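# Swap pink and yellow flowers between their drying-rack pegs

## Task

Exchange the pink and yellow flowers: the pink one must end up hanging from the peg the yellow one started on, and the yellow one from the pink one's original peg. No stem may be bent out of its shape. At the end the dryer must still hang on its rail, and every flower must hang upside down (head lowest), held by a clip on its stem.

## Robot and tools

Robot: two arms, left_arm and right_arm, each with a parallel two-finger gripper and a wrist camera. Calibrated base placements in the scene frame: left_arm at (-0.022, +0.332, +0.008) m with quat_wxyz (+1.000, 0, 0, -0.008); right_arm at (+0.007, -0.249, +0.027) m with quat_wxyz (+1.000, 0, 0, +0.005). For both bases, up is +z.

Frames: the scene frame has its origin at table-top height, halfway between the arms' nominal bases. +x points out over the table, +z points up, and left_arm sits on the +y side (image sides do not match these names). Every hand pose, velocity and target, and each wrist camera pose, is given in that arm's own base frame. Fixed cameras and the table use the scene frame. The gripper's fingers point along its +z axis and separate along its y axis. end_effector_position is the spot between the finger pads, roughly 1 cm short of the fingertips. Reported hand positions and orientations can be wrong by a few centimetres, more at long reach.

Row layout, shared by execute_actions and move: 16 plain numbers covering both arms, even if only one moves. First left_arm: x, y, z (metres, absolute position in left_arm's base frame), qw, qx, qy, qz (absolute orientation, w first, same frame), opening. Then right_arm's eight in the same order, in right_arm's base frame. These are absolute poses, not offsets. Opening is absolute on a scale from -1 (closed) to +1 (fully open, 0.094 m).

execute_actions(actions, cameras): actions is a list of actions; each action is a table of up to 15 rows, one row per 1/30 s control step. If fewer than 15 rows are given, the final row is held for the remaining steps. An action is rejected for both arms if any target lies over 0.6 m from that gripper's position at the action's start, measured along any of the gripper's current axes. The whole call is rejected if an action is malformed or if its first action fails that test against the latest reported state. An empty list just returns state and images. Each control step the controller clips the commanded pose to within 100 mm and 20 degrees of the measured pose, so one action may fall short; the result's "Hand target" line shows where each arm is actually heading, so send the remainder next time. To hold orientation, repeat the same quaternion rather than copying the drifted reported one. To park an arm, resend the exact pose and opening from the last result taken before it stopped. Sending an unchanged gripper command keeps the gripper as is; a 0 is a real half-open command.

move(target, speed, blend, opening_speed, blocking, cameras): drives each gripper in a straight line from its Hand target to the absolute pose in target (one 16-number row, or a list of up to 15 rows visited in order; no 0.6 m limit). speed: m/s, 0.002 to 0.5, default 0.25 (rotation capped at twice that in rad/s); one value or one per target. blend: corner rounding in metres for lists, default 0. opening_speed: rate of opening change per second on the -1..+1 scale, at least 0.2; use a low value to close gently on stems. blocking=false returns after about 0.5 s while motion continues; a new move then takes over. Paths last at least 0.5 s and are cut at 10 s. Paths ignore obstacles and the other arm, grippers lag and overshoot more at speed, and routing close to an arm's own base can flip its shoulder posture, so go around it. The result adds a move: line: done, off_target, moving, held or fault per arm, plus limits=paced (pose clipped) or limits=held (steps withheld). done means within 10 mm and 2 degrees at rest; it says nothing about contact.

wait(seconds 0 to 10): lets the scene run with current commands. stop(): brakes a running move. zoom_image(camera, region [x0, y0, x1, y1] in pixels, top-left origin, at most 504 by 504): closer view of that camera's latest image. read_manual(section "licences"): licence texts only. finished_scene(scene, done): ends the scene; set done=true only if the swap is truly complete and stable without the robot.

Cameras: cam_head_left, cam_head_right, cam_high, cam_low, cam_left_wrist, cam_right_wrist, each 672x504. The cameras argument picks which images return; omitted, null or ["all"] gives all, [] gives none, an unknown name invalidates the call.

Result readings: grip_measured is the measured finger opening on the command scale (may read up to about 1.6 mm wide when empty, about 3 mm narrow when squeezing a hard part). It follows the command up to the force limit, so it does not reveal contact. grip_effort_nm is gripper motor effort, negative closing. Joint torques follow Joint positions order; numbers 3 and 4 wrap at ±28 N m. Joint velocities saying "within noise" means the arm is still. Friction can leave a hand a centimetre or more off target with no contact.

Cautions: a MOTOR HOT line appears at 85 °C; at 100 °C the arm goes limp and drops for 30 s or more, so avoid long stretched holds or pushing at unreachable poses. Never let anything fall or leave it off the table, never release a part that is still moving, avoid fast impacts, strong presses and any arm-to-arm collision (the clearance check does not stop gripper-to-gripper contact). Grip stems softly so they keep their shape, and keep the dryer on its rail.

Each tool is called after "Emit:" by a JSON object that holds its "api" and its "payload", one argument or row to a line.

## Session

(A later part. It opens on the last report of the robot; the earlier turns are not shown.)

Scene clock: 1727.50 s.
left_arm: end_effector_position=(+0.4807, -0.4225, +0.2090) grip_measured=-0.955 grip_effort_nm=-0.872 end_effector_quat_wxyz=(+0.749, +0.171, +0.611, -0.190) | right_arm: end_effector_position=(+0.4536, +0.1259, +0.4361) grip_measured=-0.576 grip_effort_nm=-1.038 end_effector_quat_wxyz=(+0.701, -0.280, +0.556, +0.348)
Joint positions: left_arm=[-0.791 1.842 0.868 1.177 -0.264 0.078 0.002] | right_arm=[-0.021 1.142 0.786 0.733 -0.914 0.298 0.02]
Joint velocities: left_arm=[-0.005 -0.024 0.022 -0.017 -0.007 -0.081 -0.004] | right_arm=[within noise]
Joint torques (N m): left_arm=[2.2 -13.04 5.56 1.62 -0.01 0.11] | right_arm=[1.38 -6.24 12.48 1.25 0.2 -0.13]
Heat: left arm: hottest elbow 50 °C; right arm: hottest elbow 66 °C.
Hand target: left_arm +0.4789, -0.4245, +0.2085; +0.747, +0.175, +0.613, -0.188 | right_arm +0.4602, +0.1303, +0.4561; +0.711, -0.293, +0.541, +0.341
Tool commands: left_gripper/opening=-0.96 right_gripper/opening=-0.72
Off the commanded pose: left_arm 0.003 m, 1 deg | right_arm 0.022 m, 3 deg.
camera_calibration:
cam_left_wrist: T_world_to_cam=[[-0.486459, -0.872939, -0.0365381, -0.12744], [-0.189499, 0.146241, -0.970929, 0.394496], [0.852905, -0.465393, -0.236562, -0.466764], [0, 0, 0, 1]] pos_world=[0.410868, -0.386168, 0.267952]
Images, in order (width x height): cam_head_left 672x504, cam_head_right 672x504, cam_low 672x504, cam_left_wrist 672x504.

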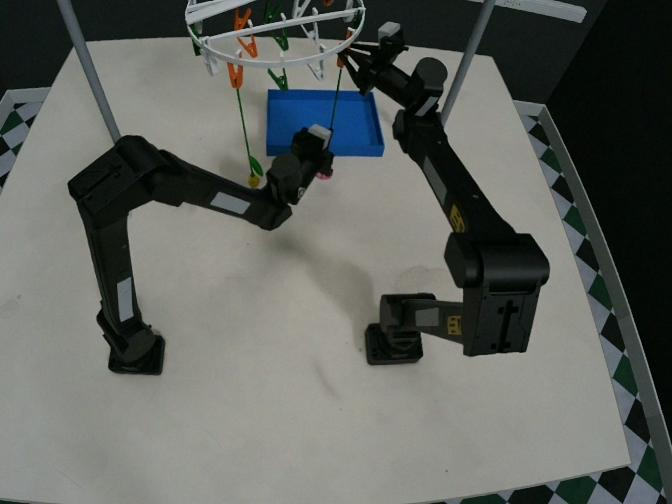

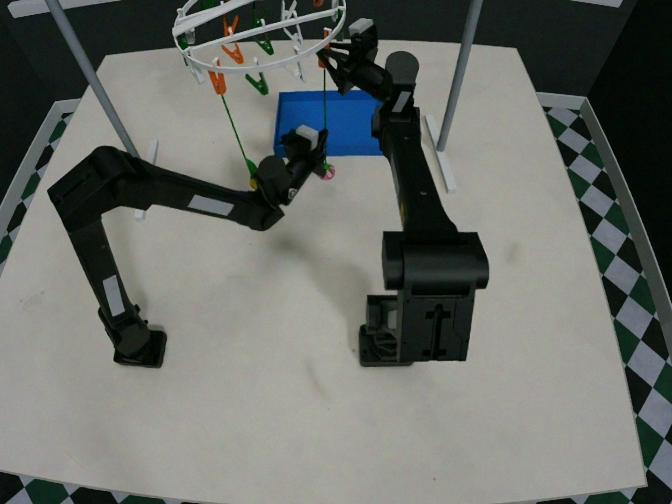

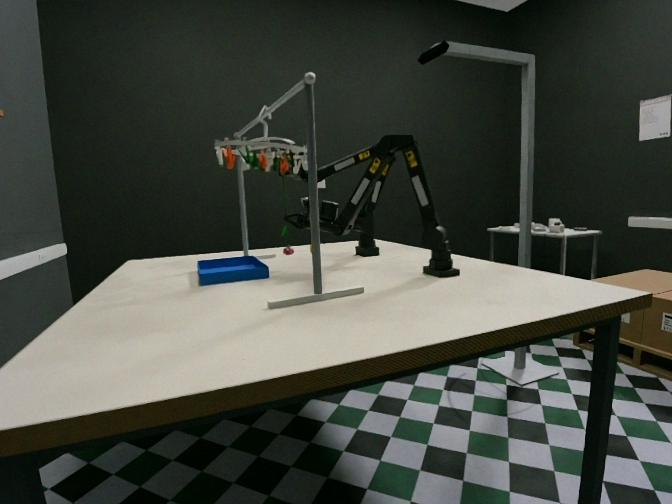

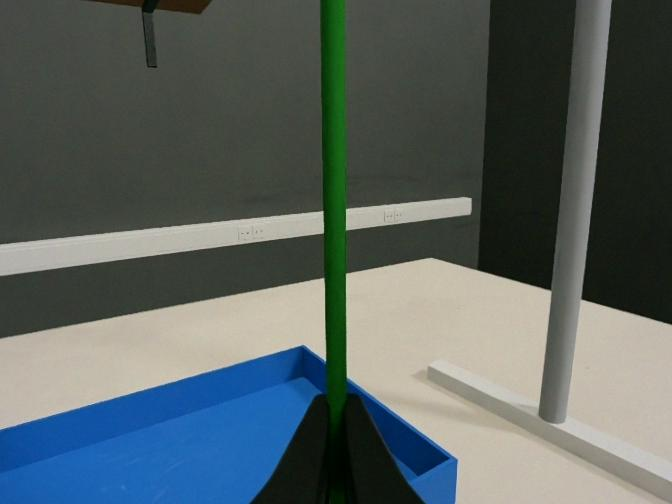

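Emit:
{"api": "execute_actions", "payload": {
  "actions": [],
  "cameras": ["cam_low"]
}}

Emit:
{"api": "zoom_image", "payload": {
  "camera": "cam_low",
  "region": [276, 158, 292, 182]
}}

Emit:
{"api": "execute_actions", "payload": {
  "actions": [],
  "cameras": ["cam_low"]
}}

Emit:
{"api": "zoom_image", "payload": {
  "camera": "cam_low",
  "region": [276, 158, 292, 182]
}}

Emit:
{"api": "execute_actions", "payload": {
  "actions": [],
  "cameras": ["cam_low"]
}}

Emit:
{"api": "zoom_image", "payload": {
  "camera": "cam_low",
  "region": [276, 158, 292, 182]
}}

Scene clock: 1754.63 s.
left_arm: end_effector_position=(+0.4807, -0.4225, +0.2090) grip_measured=-0.960 grip_effort_nm=-0.965 end_effector_quat_wxyz=(+0.749, +0.171, +0.611, -0.190) | right_arm: end_effector_position=(+0.4536, +0.1259, +0.4361) grip_measured=-0.576 grip_effort_nm=-1.038 end_effector_quat_wxyz=(+0.701, -0.280, +0.556, +0.348)
Joint positions: left_arm=[-0.791 1.842 0.868 1.177 -0.264 0.078 0.002] | right_arm=[-0.021 1.142 0.786 0.733 -0.914 0.298 0.02]
Joint velocities: within noise
Joint torques (N m): left_arm=[2.2 -13.04 5.56 1.61 -0.01 0.11] | right_arm=[1.32 -6.18 12.44 1.24 0.21 -0.13]
Heat: left arm: hottest elbow 49 °C; right arm: hottest elbow 66 °C.
Hand target: left_arm +0.4789, -0.4245, +0.2085; +0.747, +0.175, +0.613, -0.188 | right_arm +0.4602, +0.1303, +0.4561; +0.711, -0.293, +0.541, +0.341
Tool commands: left_gripper/opening=-0.96 right_gripper/opening=-0.72
Off the commanded pose: left_arm 0.003 m, 1 deg | right_arm 0.022 m, 3 deg.
Images, in order (width x height): cam_low 672x504.

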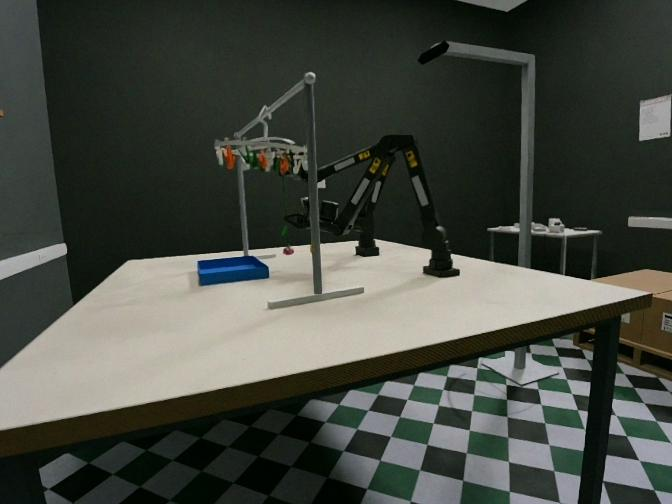

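Scaled by 21.000 from the camera's 672x504 image, which has a finer 960x720 frame.

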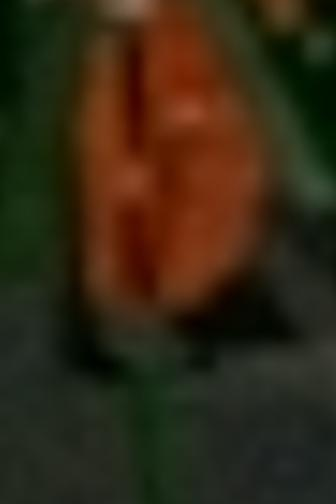

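Scene clock: 1754.63 s.
left_arm: end_effector_position=(+0.4807, -0.4225, +0.2090) grip_measured=-0.960 grip_effort_nm=-0.965 end_effector_quat_wxyz=(+0.749, +0.171, +0.611, -0.190) | right_arm: end_effector_position=(+0.4536, +0.1259, +0.4361) grip_measured=-0.576 grip_effort_nm=-1.038 end_effector_quat_wxyz=(+0.701, -0.280, +0.556, +0.348)
Joint positions: left_arm=[-0.791 1.842 0.868 1.177 -0.264 0.078 0.002] | right_arm=[-0.021 1.142 0.786 0.733 -0.914 0.298 0.02]
Joint velocities: within noise
Joint torques (N m): left_arm=[2.2 -13.04 5.56 1.61 -0.01 0.11] | right_arm=[1.32 -6.18 12.44 1.24 0.21 -0.13]
Heat: left arm: hottest elbow 49 °C; right arm: hottest elbow 66 °C.
Hand target: left_arm +0.4789, -0.4245, +0.2085; +0.747, +0.175, +0.613, -0.188 | right_arm +0.4602, +0.1303, +0.4561; +0.711, -0.293, +0.541, +0.341
Tool commands: left_gripper/opening=-0.96 right_gripper/opening=-0.72
Off the commanded pose: left_arm 0.003 m, 1 deg | right_arm 0.022 m, 3 deg.
Images, in order (width x height): cam_low 672x504.

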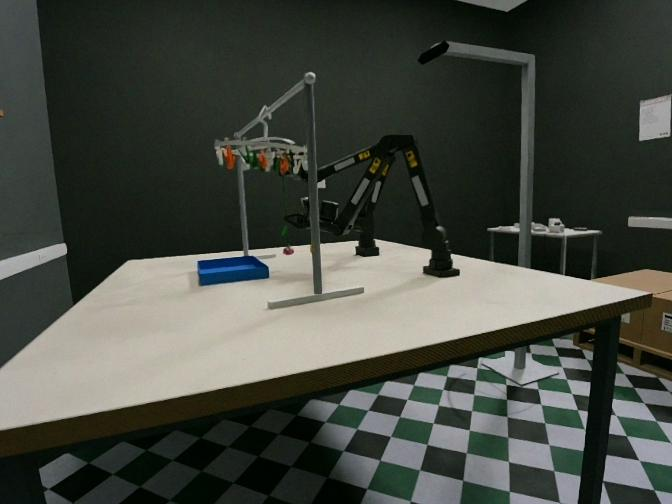

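Scaled by 21.000 from the camera's 672x504 image, which has a finer 960x720 frame.

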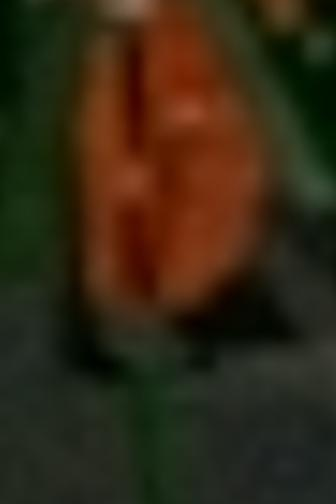

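Scene clock: 1754.63 s.
left_arm: end_effector_position=(+0.4807, -0.4225, +0.2090) grip_measured=-0.960 grip_effort_nm=-0.965 end_effector_quat_wxyz=(+0.749, +0.171, +0.611, -0.190) | right_arm: end_effector_position=(+0.4536, +0.1259, +0.4361) grip_measured=-0.576 grip_effort_nm=-1.038 end_effector_quat_wxyz=(+0.701, -0.280, +0.556, +0.348)
Joint positions: left_arm=[-0.791 1.842 0.868 1.177 -0.264 0.078 0.002] | right_arm=[-0.021 1.142 0.786 0.733 -0.914 0.298 0.02]
Joint velocities: within noise
Joint torques (N m): left_arm=[2.2 -13.04 5.56 1.61 -0.01 0.11] | right_arm=[1.32 -6.18 12.44 1.24 0.21 -0.13]
Heat: left arm: hottest elbow 49 °C; right arm: hottest elbow 66 °C.
Hand target: left_arm +0.4789, -0.4245, +0.2085; +0.747, +0.175, +0.613, -0.188 | right_arm +0.4602, +0.1303, +0.4561; +0.711, -0.293, +0.541, +0.341
Tool commands: left_gripper/opening=-0.96 right_gripper/opening=-0.72
Off the commanded pose: left_arm 0.003 m, 1 deg | right_arm 0.022 m, 3 deg.
Images, in order (width x height): cam_low 672x504.

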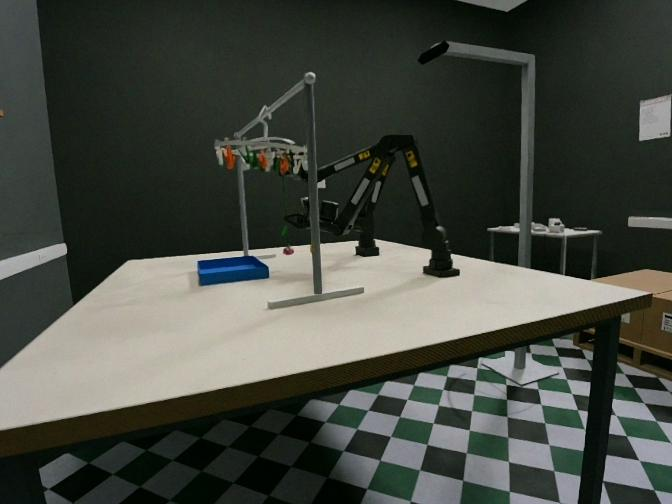

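Scaled by 21.000 from the camera's 672x504 image, which has a finer 960x720 frame.

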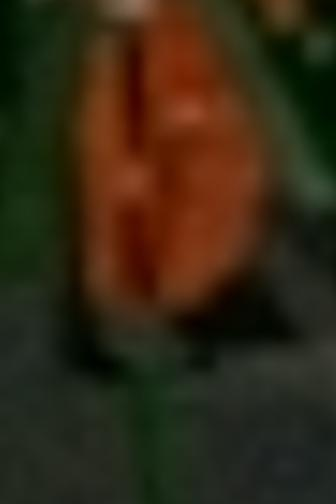

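Emit:
{"api": "move", "payload": {
  "target": [0.479, -0.4245, 0.23, 0.7595, 0.1702, 0.5982, -0.1910, -0.96, 0.4615, 0.1305, 0.4565, 0.7108, -0.2929, 0.5418, 0.3407, -0.72],
  "speed": 0.05,
  "cameras": ["cam_head_left","cam_head_right","cam_low"]
}}

Emit:
{"api": "zoom_image", "payload": {
  "camera": "cam_low",
  "region": [276, 158, 292, 182]
}}

Emit:
{"api": "zoom_image", "payload": {
  "camera": "cam_head_right",
  "region": [310, 45, 345, 80]
}}

Emit:
{"api": "zoom_image", "payload": {
  "camera": "cam_head_left",
  "region": [325, 45, 360, 80]
}}

Scene clock: 1764.57 s.
left_arm: end_effector_position=(+0.4803, -0.4221, +0.2135) grip_measured=-0.958 grip_effort_nm=-0.930 end_effector_quat_wxyz=(+0.751, +0.171, +0.609, -0.189) | right_arm: end_effector_position=(+0.4536, +0.1259, +0.4361) grip_measured=-0.576 grip_effort_nm=-1.033 end_effector_quat_wxyz=(+0.701, -0.280, +0.556, +0.348)
Joint positions: left_arm=[-0.791 1.835 0.868 1.177 -0.264 0.083 0.002] | right_arm=[-0.021 1.142 0.786 0.733 -0.914 0.298 0.02]
Joint velocities: within noise
Joint torques (N m): left_arm=[2.26 -14.39 6.22 1.88 0.1 0.18] | right_arm=[1.26 -6.53 12.41 1.2 0.22 -0.12]
Heat: left arm: hottest elbow 49 °C; right arm: hottest elbow 66 °C.
Hand target: left_arm +0.4788, -0.4244, +0.2300; +0.760, +0.170, +0.598, -0.191 | right_arm +0.4602, +0.1303, +0.4561; +0.711, -0.293, +0.541, +0.341
Off the commanded pose: left_arm 0.017 m, 2 deg | right_arm 0.022 m, 3 deg.
move: off_target (left_arm, right_arm)
Images, in order (width x height): cam_head_left 672x504, cam_head_right 672x504, cam_low 672x504.

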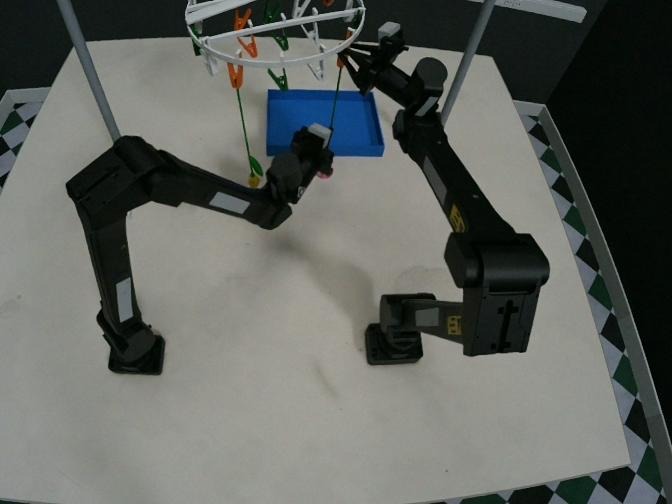

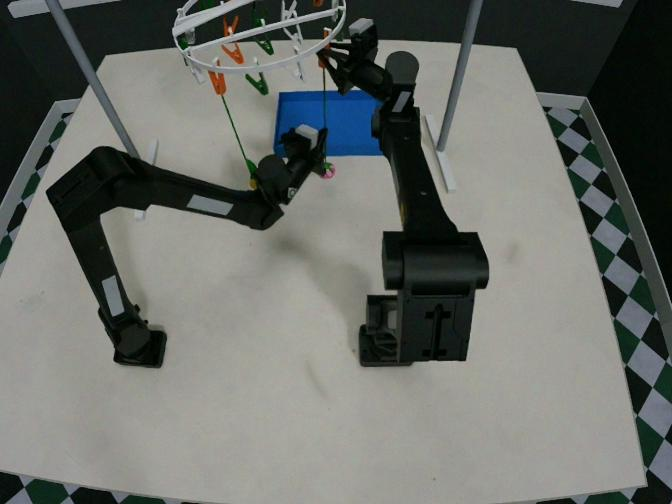

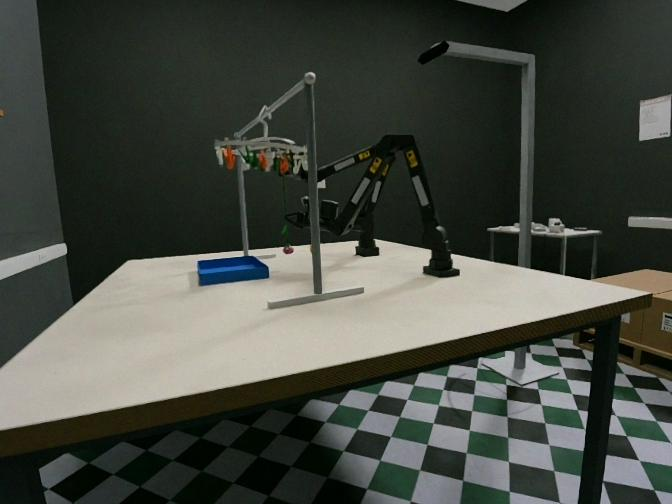

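Scaled by 21.000 from the camera's 672x504 image, which has a finer 960x720 frame.

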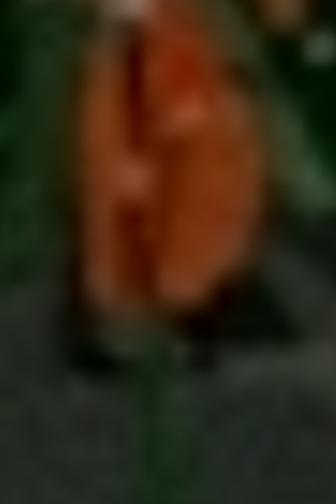

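Scaled by 14.400 from the camera's 672x504 image, which has a finer 960x720 frame.

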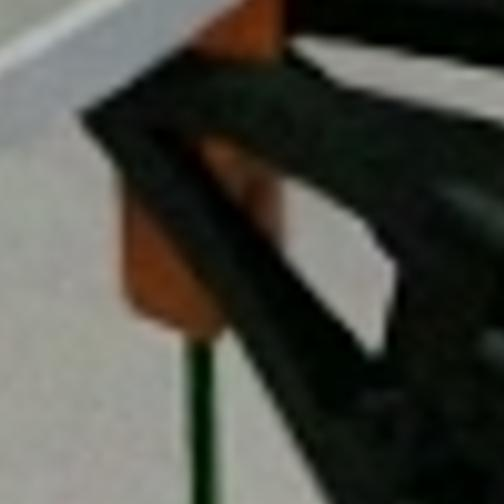

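Scaled by 14.400 from the camera's 672x504 image, which has a finer 960x720 frame.

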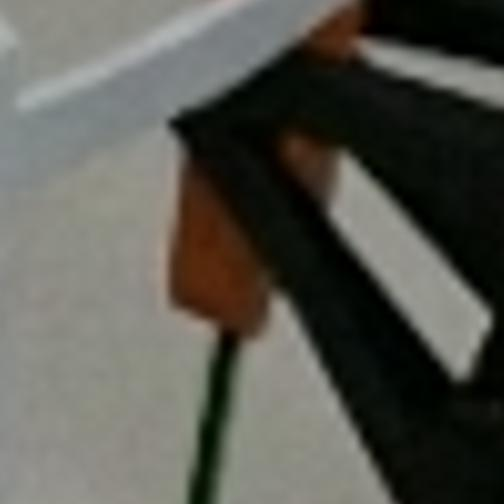

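Emit:
{"api": "move", "payload": {
  "target": [0.479, -0.4245, 0.237, 0.7595, 0.1702, 0.5982, -0.1910, -0.96, 0.4615, 0.1305, 0.4565, 0.7108, -0.2929, 0.5418, 0.3407, -0.72],
  "speed": 0.05,
  "cameras": ["cam_head_left","cam_head_right","cam_low"]
}}

Emit:
{"api": "zoom_image", "payload": {
  "camera": "cam_low",
  "region": [276, 158, 292, 182]
}}

Emit:
{"api": "zoom_image", "payload": {
  "camera": "cam_head_right",
  "region": [310, 45, 345, 80]
}}

Emit:
{"api": "zoom_image", "payload": {
  "camera": "cam_head_left",
  "region": [325, 45, 360, 80]
}}

Scene clock: 1774.30 s.
left_arm: end_effector_position=(+0.4797, -0.4215, +0.2212) grip_measured=-0.956 grip_effort_nm=-0.755 end_effector_quat_wxyz=(+0.753, +0.170, +0.607, -0.190) | right_arm: end_effector_position=(+0.4536, +0.1259, +0.4361) grip_measured=-0.576 grip_effort_nm=-1.033 end_effector_quat_wxyz=(+0.701, -0.280, +0.556, +0.348)
Joint positions: left_arm=[-0.791 1.818 0.868 1.165 -0.264 0.084 0.002] | right_arm=[-0.021 1.142 0.786 0.733 -0.914 0.298 0.02]
Joint velocities: left_arm=[0.005 -0.005 0.007 0.002 -0.007 0.066 0.017] | right_arm=[within noise]
Joint torques (N m): left_arm=[2.26 -14.21 6.5 1.58 0.09 0.16] | right_arm=[1.32 -6.12 12.44 1.29 0.2 -0.12]
Heat: left arm: hottest elbow 49 °C; right arm: hottest elbow 66 °C.
Hand target: left_arm +0.4788, -0.4244, +0.2369; +0.759, +0.170, +0.598, -0.191 | right_arm +0.4602, +0.1303, +0.4561; +0.711, -0.293, +0.541, +0.341
Off the commanded pose: left_arm 0.016 m, 1 deg | right_arm 0.022 m, 3 deg.
move: off_target (left_arm, right_arm)
Images, in order (width x height): cam_head_left 672x504, cam_head_right 672x504, cam_low 672x504.

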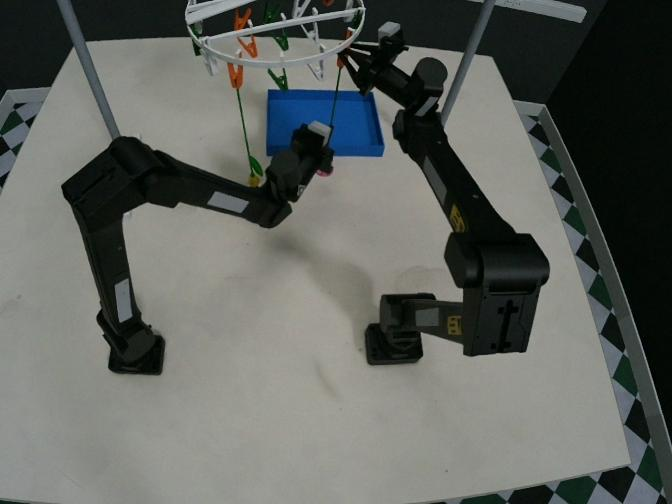

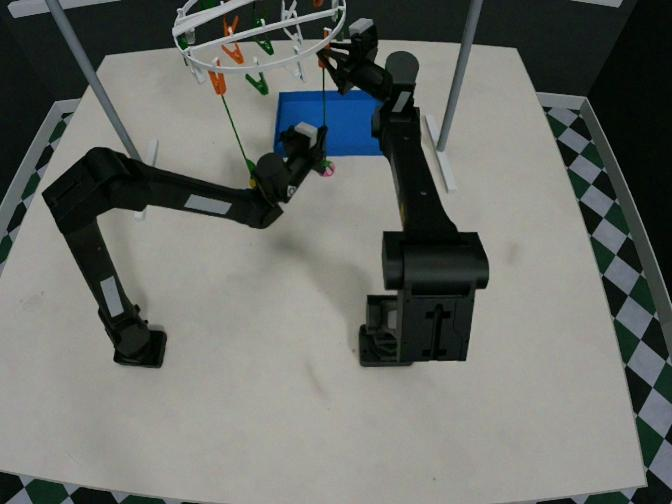

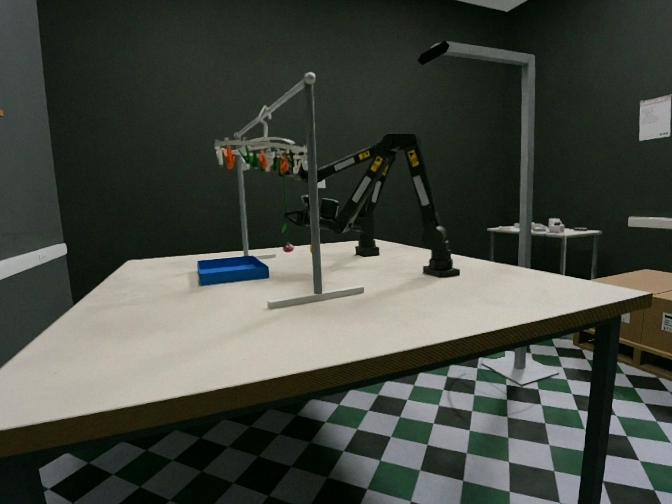

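Scaled by 21.000 from the camera's 672x504 image, which has a finer 960x720 frame.

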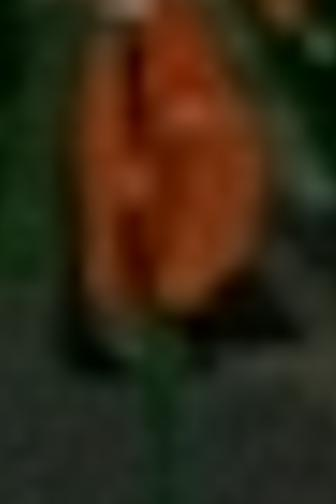

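Scaled by 14.400 from the camera's 672x504 image, which has a finer 960x720 frame.

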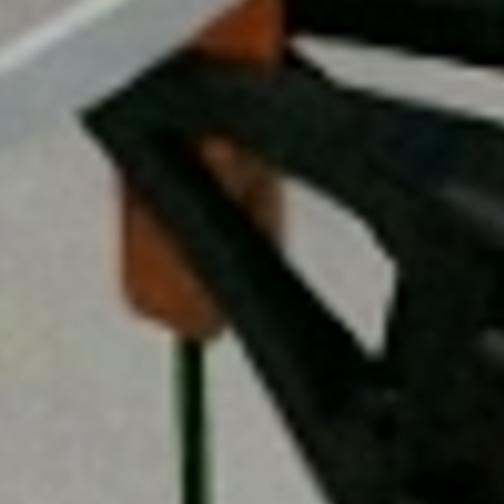

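Scaled by 14.400 from the camera's 672x504 image, which has a finer 960x720 frame.

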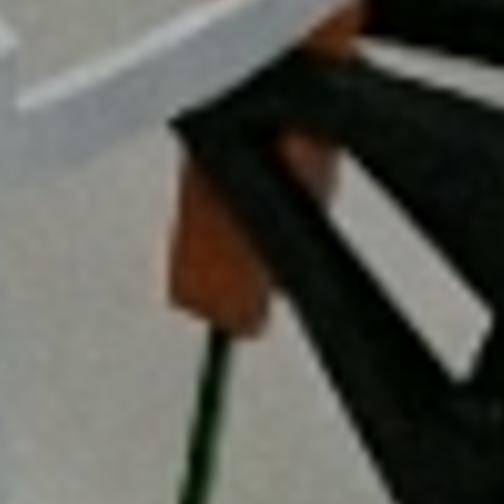

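Emit:
{"api": "move", "payload": {
  "target": [0.479, -0.4245, 0.237, 0.7548, 0.1719, 0.6041, -0.1897, -0.96, 0.4615, 0.1305, 0.4565, 0.7108, -0.2929, 0.5418, 0.3407, -0.72],
  "speed": 0.05,
  "cameras": ["cam_head_left","cam_head_right","cam_low"]
}}

Emit:
{"api": "zoom_image", "payload": {
  "camera": "cam_low",
  "region": [276, 158, 292, 182]
}}

Emit:
{"api": "zoom_image", "payload": {
  "camera": "cam_head_right",
  "region": [310, 45, 345, 80]
}}

Emit:
{"api": "zoom_image", "payload": {
  "camera": "cam_head_left",
  "region": [325, 45, 360, 80]
}}

Scene clock: 1785.10 s.
left_arm: end_effector_position=(+0.4800, -0.4218, +0.2209) grip_measured=-0.953 grip_effort_nm=-0.857 end_effector_quat_wxyz=(+0.748, +0.174, +0.612, -0.187) | right_arm: end_effector_position=(+0.4536, +0.1259, +0.4361) grip_measured=-0.576 grip_effort_nm=-1.043 end_effector_quat_wxyz=(+0.701, -0.280, +0.556, +0.348)
Joint positions: left_arm=[-0.791 1.808 0.868 1.139 -0.264 0.084 0.002] | right_arm=[-0.021 1.142 0.786 0.733 -0.914 0.298 0.02]
Joint velocities: within noise
Joint torques (N m): left_arm=[2.26 -14.27 6.52 1.63 0.05 0.12] | right_arm=[1.38 -6.24 12.46 1.24 0.2 -0.13]
Heat: left arm: hottest elbow 49 °C; right arm: hottest elbow 66 °C.
Hand target: left_arm +0.4788, -0.4244, +0.2369; +0.755, +0.172, +0.604, -0.190 | right_arm +0.4602, +0.1303, +0.4561; +0.711, -0.293, +0.541, +0.341
Off the commanded pose: left_arm 0.016 m, 1 deg | right_arm 0.022 m, 3 deg.
move: off_target (left_arm, right_arm)
Images, in order (width x height): cam_head_left 672x504, cam_head_right 672x504, cam_low 672x504.

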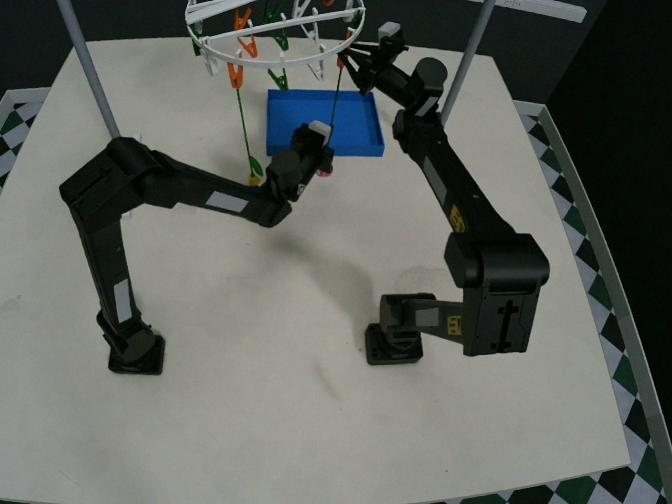

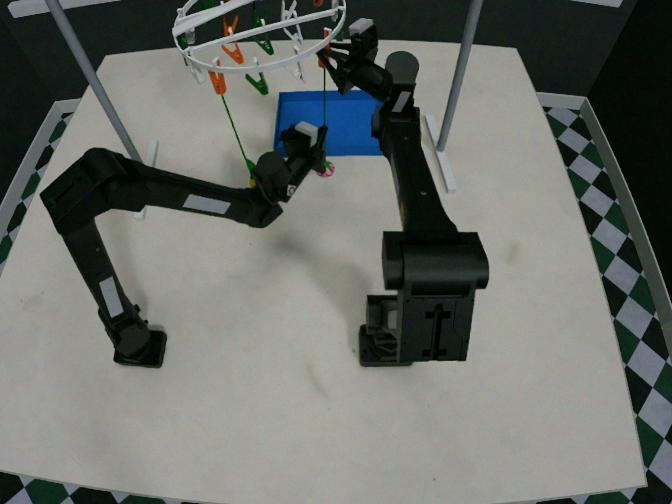

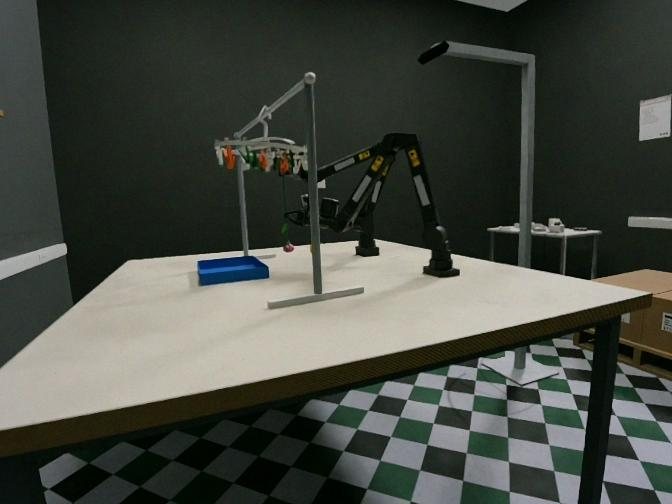

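Scaled by 21.000 from the camera's 672x504 image, which has a finer 960x720 frame.

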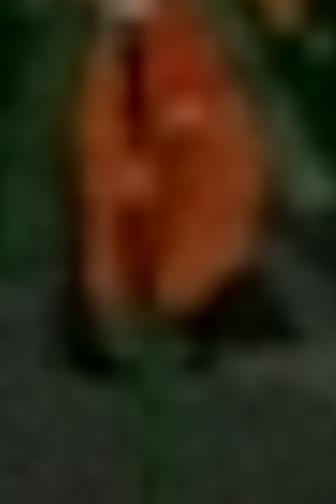

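Scaled by 14.400 from the camera's 672x504 image, which has a finer 960x720 frame.

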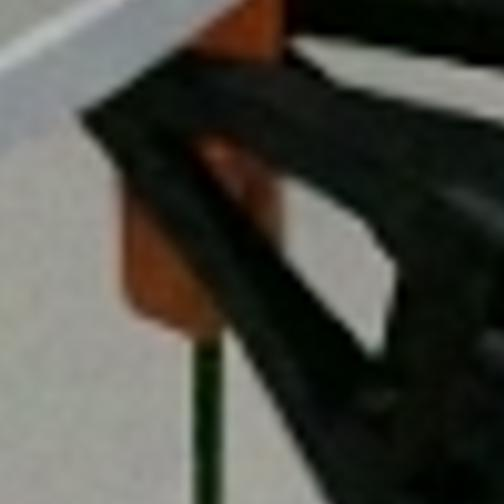

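Scaled by 14.400 from the camera's 672x504 image, which has a finer 960x720 frame.

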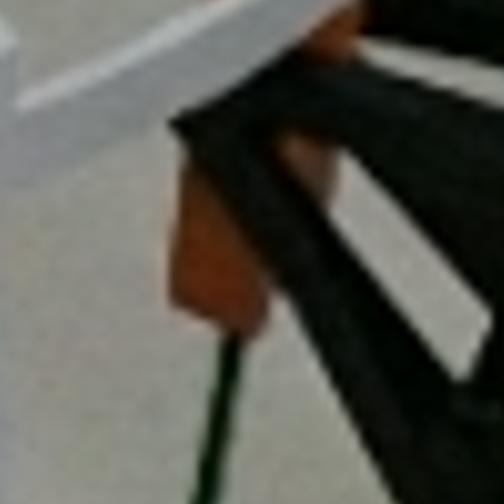

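Emit:
{"api": "move", "payload": {
  "target": [0.479, -0.4245, 0.242, 0.7548, 0.1719, 0.6041, -0.1897, -0.96, 0.4615, 0.1305, 0.4565, 0.7108, -0.2929, 0.5418, 0.3407, -0.72],
  "speed": 0.05,
  "cameras": ["cam_head_left","cam_head_right","cam_low"]
}}

Emit:
{"api": "zoom_image", "payload": {
  "camera": "cam_low",
  "region": [276, 158, 292, 182]
}}

Emit:
{"api": "zoom_image", "payload": {
  "camera": "cam_head_right",
  "region": [310, 45, 345, 80]
}}

Emit:
{"api": "zoom_image", "payload": {
  "camera": "cam_head_left",
  "region": [325, 45, 360, 80]
}}

Scene clock: 1791.33 s.
left_arm: end_effector_position=(+0.4797, -0.4214, +0.2252) grip_measured=-0.953 grip_effort_nm=-0.799 end_effector_quat_wxyz=(+0.748, +0.174, +0.613, -0.187) | right_arm: end_effector_position=(+0.4536, +0.1259, +0.4361) grip_measured=-0.576 grip_effort_nm=-1.038 end_effector_quat_wxyz=(+0.701, -0.280, +0.556, +0.348)
Joint positions: left_arm=[-0.791 1.796 0.868 1.125 -0.264 0.084 0.002] | right_arm=[-0.021 1.142 0.786 0.733 -0.914 0.298 0.02]
Joint velocities: within noise
Joint torques (N m): left_arm=[2.26 -14.15 6.74 1.57 0.04 0.12] | right_arm=[1.32 -6.36 12.45 1.28 0.22 -0.11]
Heat: left arm: hottest elbow 49 °C; right arm: hottest elbow 66 °C.
Hand target: left_arm +0.4788, -0.4244, +0.2418; +0.755, +0.172, +0.604, -0.190 | right_arm +0.4602, +0.1303, +0.4561; +0.711, -0.293, +0.541, +0.341
Off the commanded pose: left_arm 0.017 m, 1 deg | right_arm 0.022 m, 3 deg.
move: off_target (left_arm, right_arm)
Images, in order (width x height): cam_head_left 672x504, cam_head_right 672x504, cam_low 672x504.

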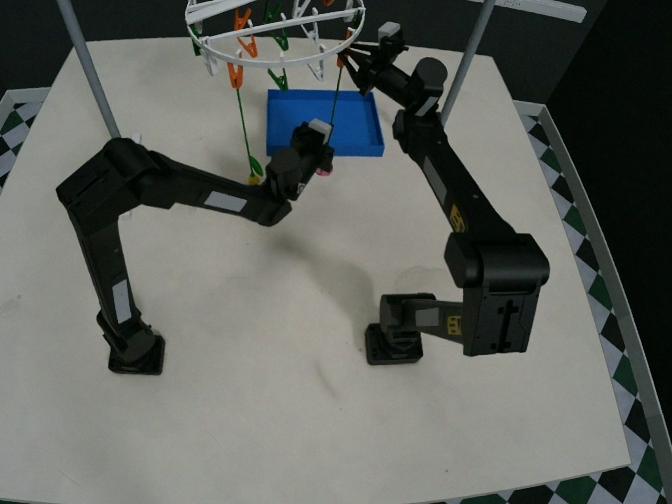

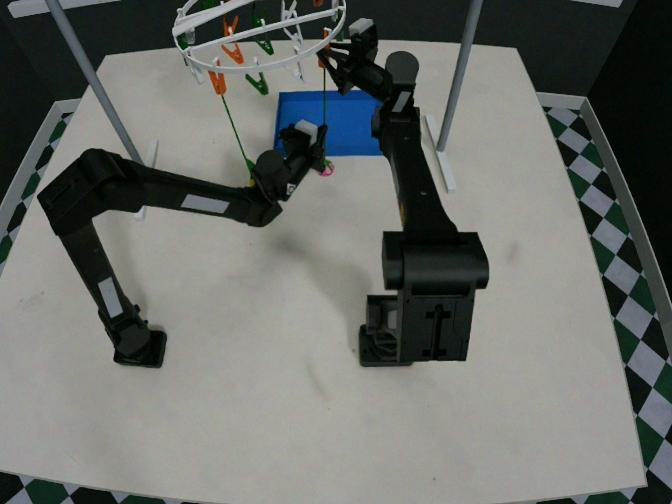

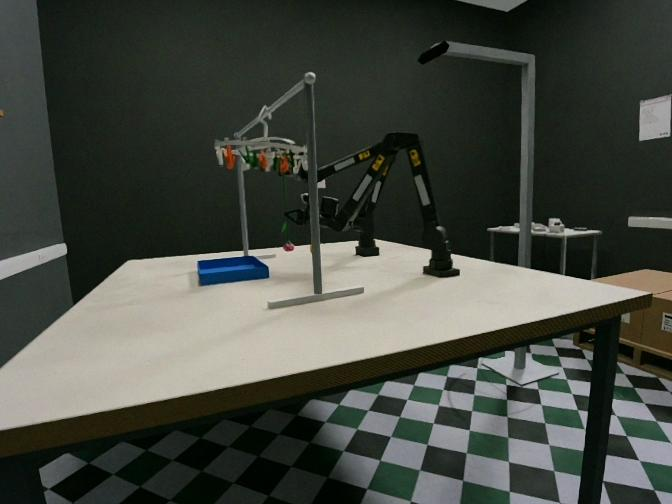

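Scaled by 21.000 from the camera's 672x504 image, which has a finer 960x720 frame.

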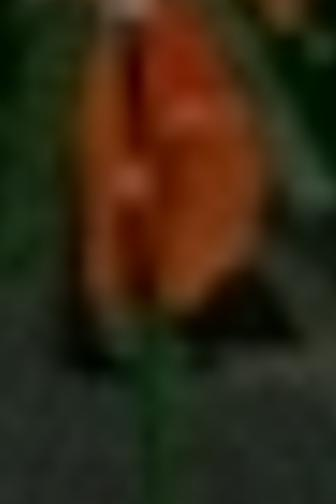

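Scaled by 14.400 from the camera's 672x504 image, which has a finer 960x720 frame.

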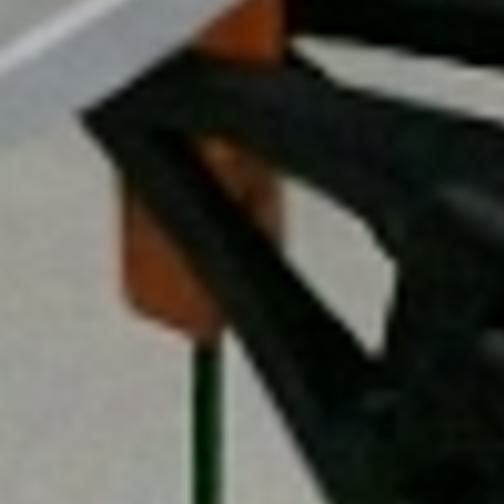

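Scaled by 14.400 from the camera's 672x504 image, which has a finer 960x720 frame.

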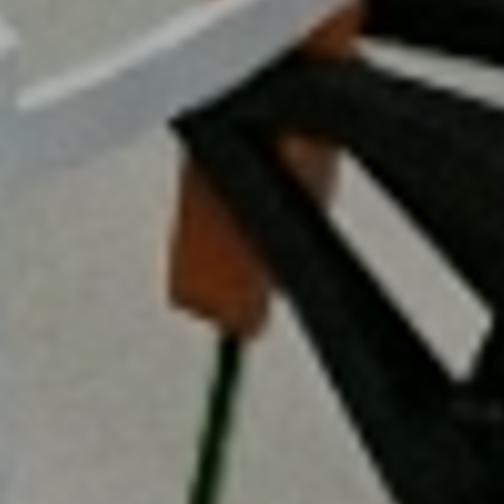

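Emit:
{"api": "move", "payload": {
  "target": [0.479, -0.4245, 0.248, 0.7548, 0.1719, 0.6041, -0.1897, -0.96, 0.4615, 0.1305, 0.4565, 0.7108, -0.2929, 0.5418, 0.3407, -0.72],
  "speed": 0.05,
  "cameras": ["cam_head_left","cam_head_right","cam_low"]
}}

Emit:
{"api": "zoom_image", "payload": {
  "camera": "cam_low",
  "region": [276, 158, 292, 182]
}}

Emit:
{"api": "zoom_image", "payload": {
  "camera": "cam_head_right",
  "region": [310, 45, 345, 80]
}}

Emit:
{"api": "zoom_image", "payload": {
  "camera": "cam_head_left",
  "region": [325, 45, 360, 80]
}}

Scene clock: 1798.73 s.
left_arm: end_effector_position=(+0.4792, -0.4210, +0.2302) grip_measured=-0.953 grip_effort_nm=-0.847 end_effector_quat_wxyz=(+0.747, +0.174, +0.614, -0.186) | right_arm: end_effector_position=(+0.4536, +0.1259, +0.4361) grip_measured=-0.576 grip_effort_nm=-1.038 end_effector_quat_wxyz=(+0.701, -0.280, +0.556, +0.348)
Joint positions: left_arm=[-0.791 1.782 0.868 1.108 -0.264 0.084 0.002] | right_arm=[-0.021 1.142 0.786 0.733 -0.914 0.298 0.02]
Joint velocities: within noise
Joint torques (N m): left_arm=[2.2 -14.04 7.01 1.59 0.04 0.11] | right_arm=[1.2 -6.12 12.48 1.24 0.23 -0.12]
Heat: left arm: hottest elbow 49 °C; right arm: hottest elbow 66 °C.
Hand target: left_arm +0.4787, -0.4243, +0.2480; +0.755, +0.172, +0.604, -0.190 | right_arm +0.4602, +0.1303, +0.4561; +0.711, -0.293, +0.541, +0.341
Off the commanded pose: left_arm 0.018 m, 1 deg | right_arm 0.022 m, 3 deg.
move: off_target (left_arm, right_arm)
Images, in order (width x height): cam_head_left 672x504, cam_head_right 672x504, cam_low 672x504.

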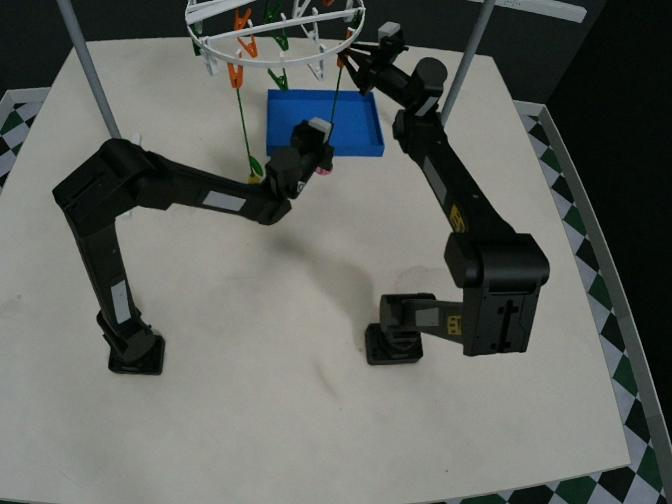

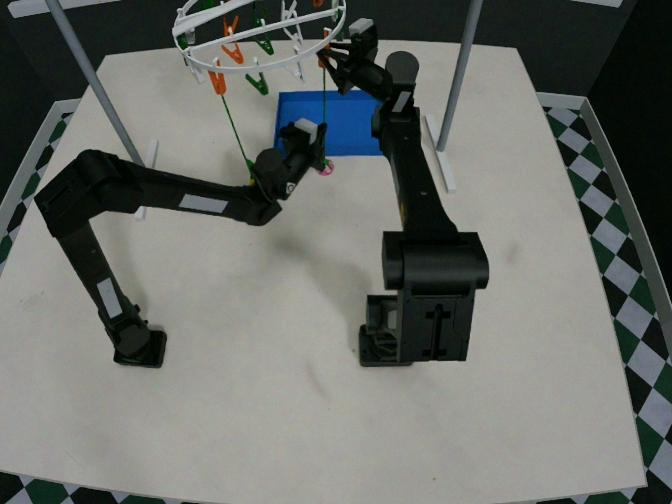

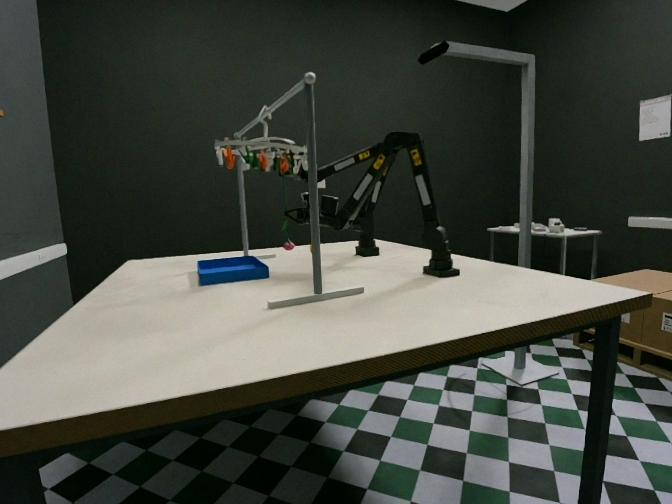

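Scaled by 21.000 from the camera's 672x504 image, which has a finer 960x720 frame.

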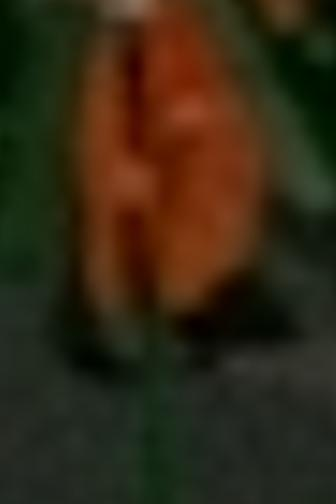

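Scaled by 14.400 from the camera's 672x504 image, which has a finer 960x720 frame.

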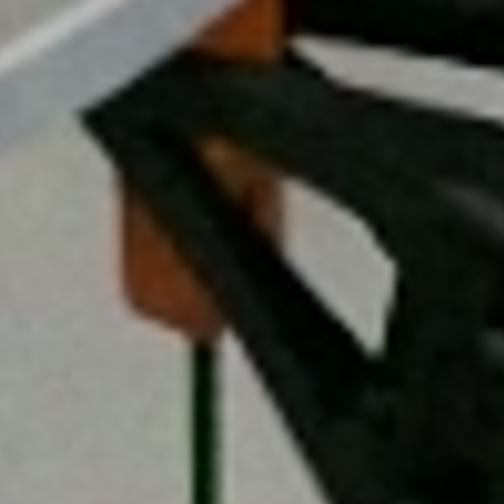

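Scaled by 14.400 from the camera's 672x504 image, which has a finer 960x720 frame.

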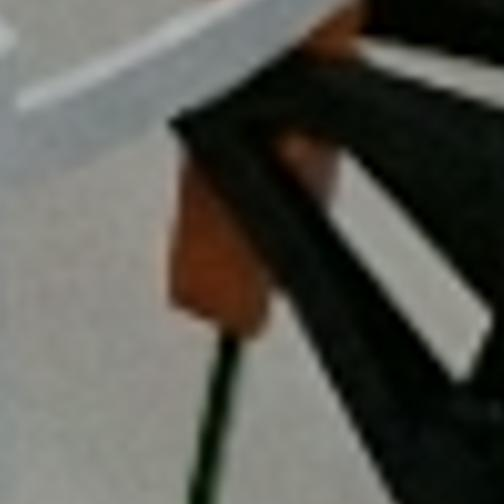

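Emit:
{"api": "move", "payload": {
  "target": [0.479, -0.4245, 0.254, 0.7548, 0.1719, 0.6041, -0.1897, -0.96, 0.4615, 0.1305, 0.4565, 0.7108, -0.2929, 0.5418, 0.3407, -0.72],
  "speed": 0.05,
  "cameras": ["cam_head_left","cam_head_right","cam_low"]
}}

Emit:
{"api": "zoom_image", "payload": {
  "camera": "cam_low",
  "region": [276, 158, 292, 182]
}}

Emit:
{"api": "zoom_image", "payload": {
  "camera": "cam_head_right",
  "region": [310, 45, 345, 80]
}}

Emit:
{"api": "zoom_image", "payload": {
  "camera": "cam_head_left",
  "region": [325, 45, 360, 80]
}}

Scene clock: 1802.80 s.
left_arm: end_effector_position=(+0.4788, -0.4205, +0.2347) grip_measured=-0.954 grip_effort_nm=-0.857 end_effector_quat_wxyz=(+0.746, +0.175, +0.615, -0.186) | right_arm: end_effector_position=(+0.4536, +0.1259, +0.4361) grip_measured=-0.576 grip_effort_nm=-1.033 end_effector_quat_wxyz=(+0.701, -0.280, +0.556, +0.348)
Joint positions: left_arm=[-0.791 1.768 0.868 1.092 -0.264 0.084 0.002] | right_arm=[-0.021 1.142 0.786 0.733 -0.914 0.298 0.02]
Joint velocities: within noise
Joint torques (N m): left_arm=[2.26 -13.98 7.31 1.66 0.04 0.12] | right_arm=[1.32 -6.3 12.51 1.22 0.2 -0.12]
Heat: left arm: hottest elbow 50 °C; right arm: hottest elbow 66 °C.
Hand target: left_arm +0.4786, -0.4243, +0.2539; +0.755, +0.172, +0.604, -0.190 | right_arm +0.4602, +0.1303, +0.4561; +0.711, -0.293, +0.541, +0.341
Off the commanded pose: left_arm 0.020 m, 2 deg | right_arm 0.022 m, 3 deg.
move: off_target (left_arm, right_arm)
Images, in order (width x height): cam_head_left 672x504, cam_head_right 672x504, cam_low 672x504.

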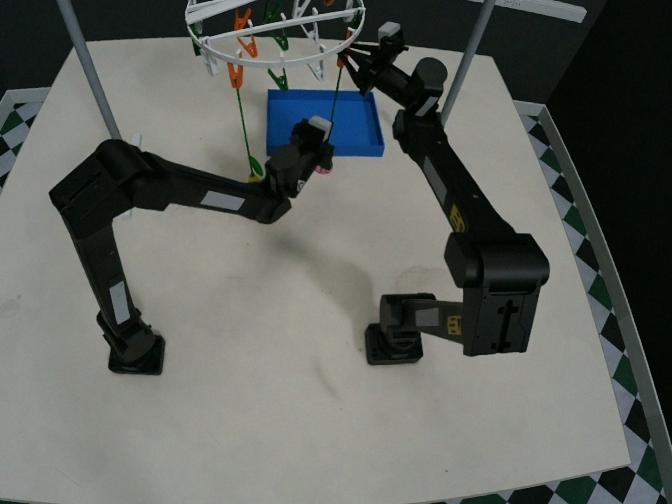

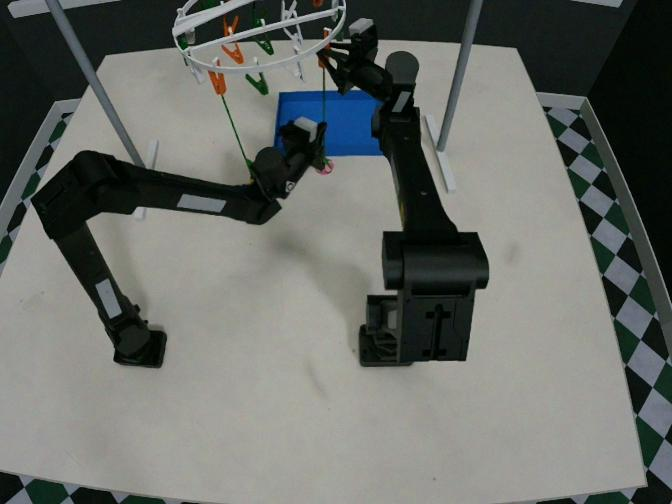

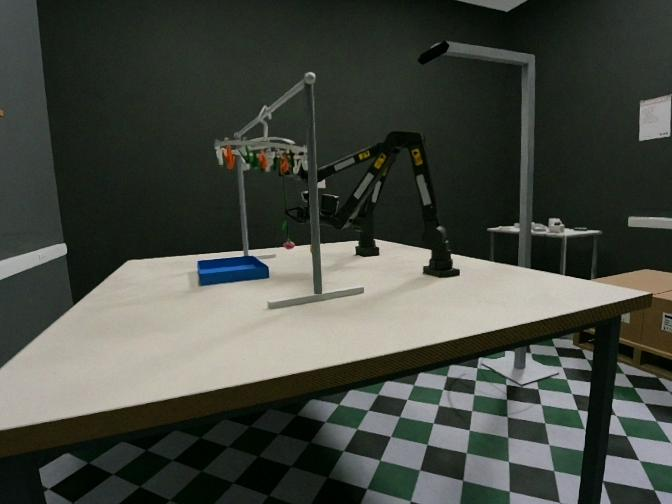

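Scaled by 21.000 from the camera's 672x504 image, which has a finer 960x720 frame.

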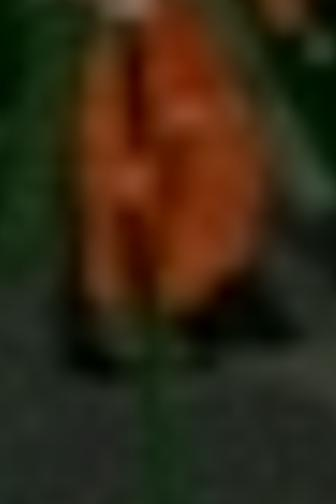

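Scaled by 14.400 from the camera's 672x504 image, which has a finer 960x720 frame.

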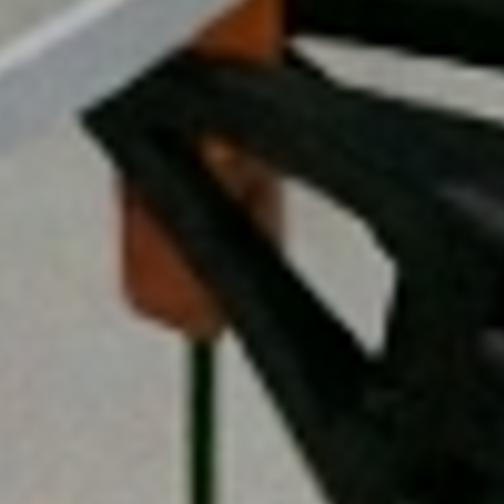

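Scaled by 14.400 from the camera's 672x504 image, which has a finer 960x720 frame.

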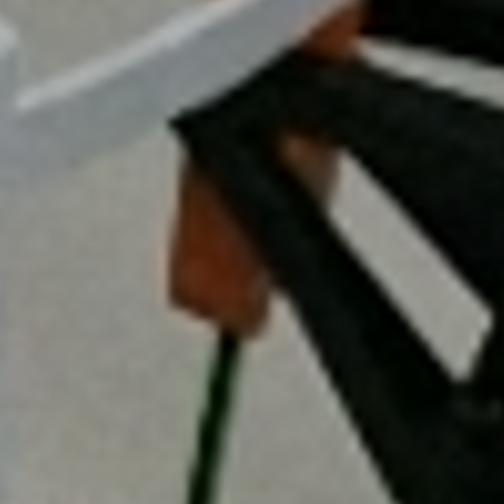

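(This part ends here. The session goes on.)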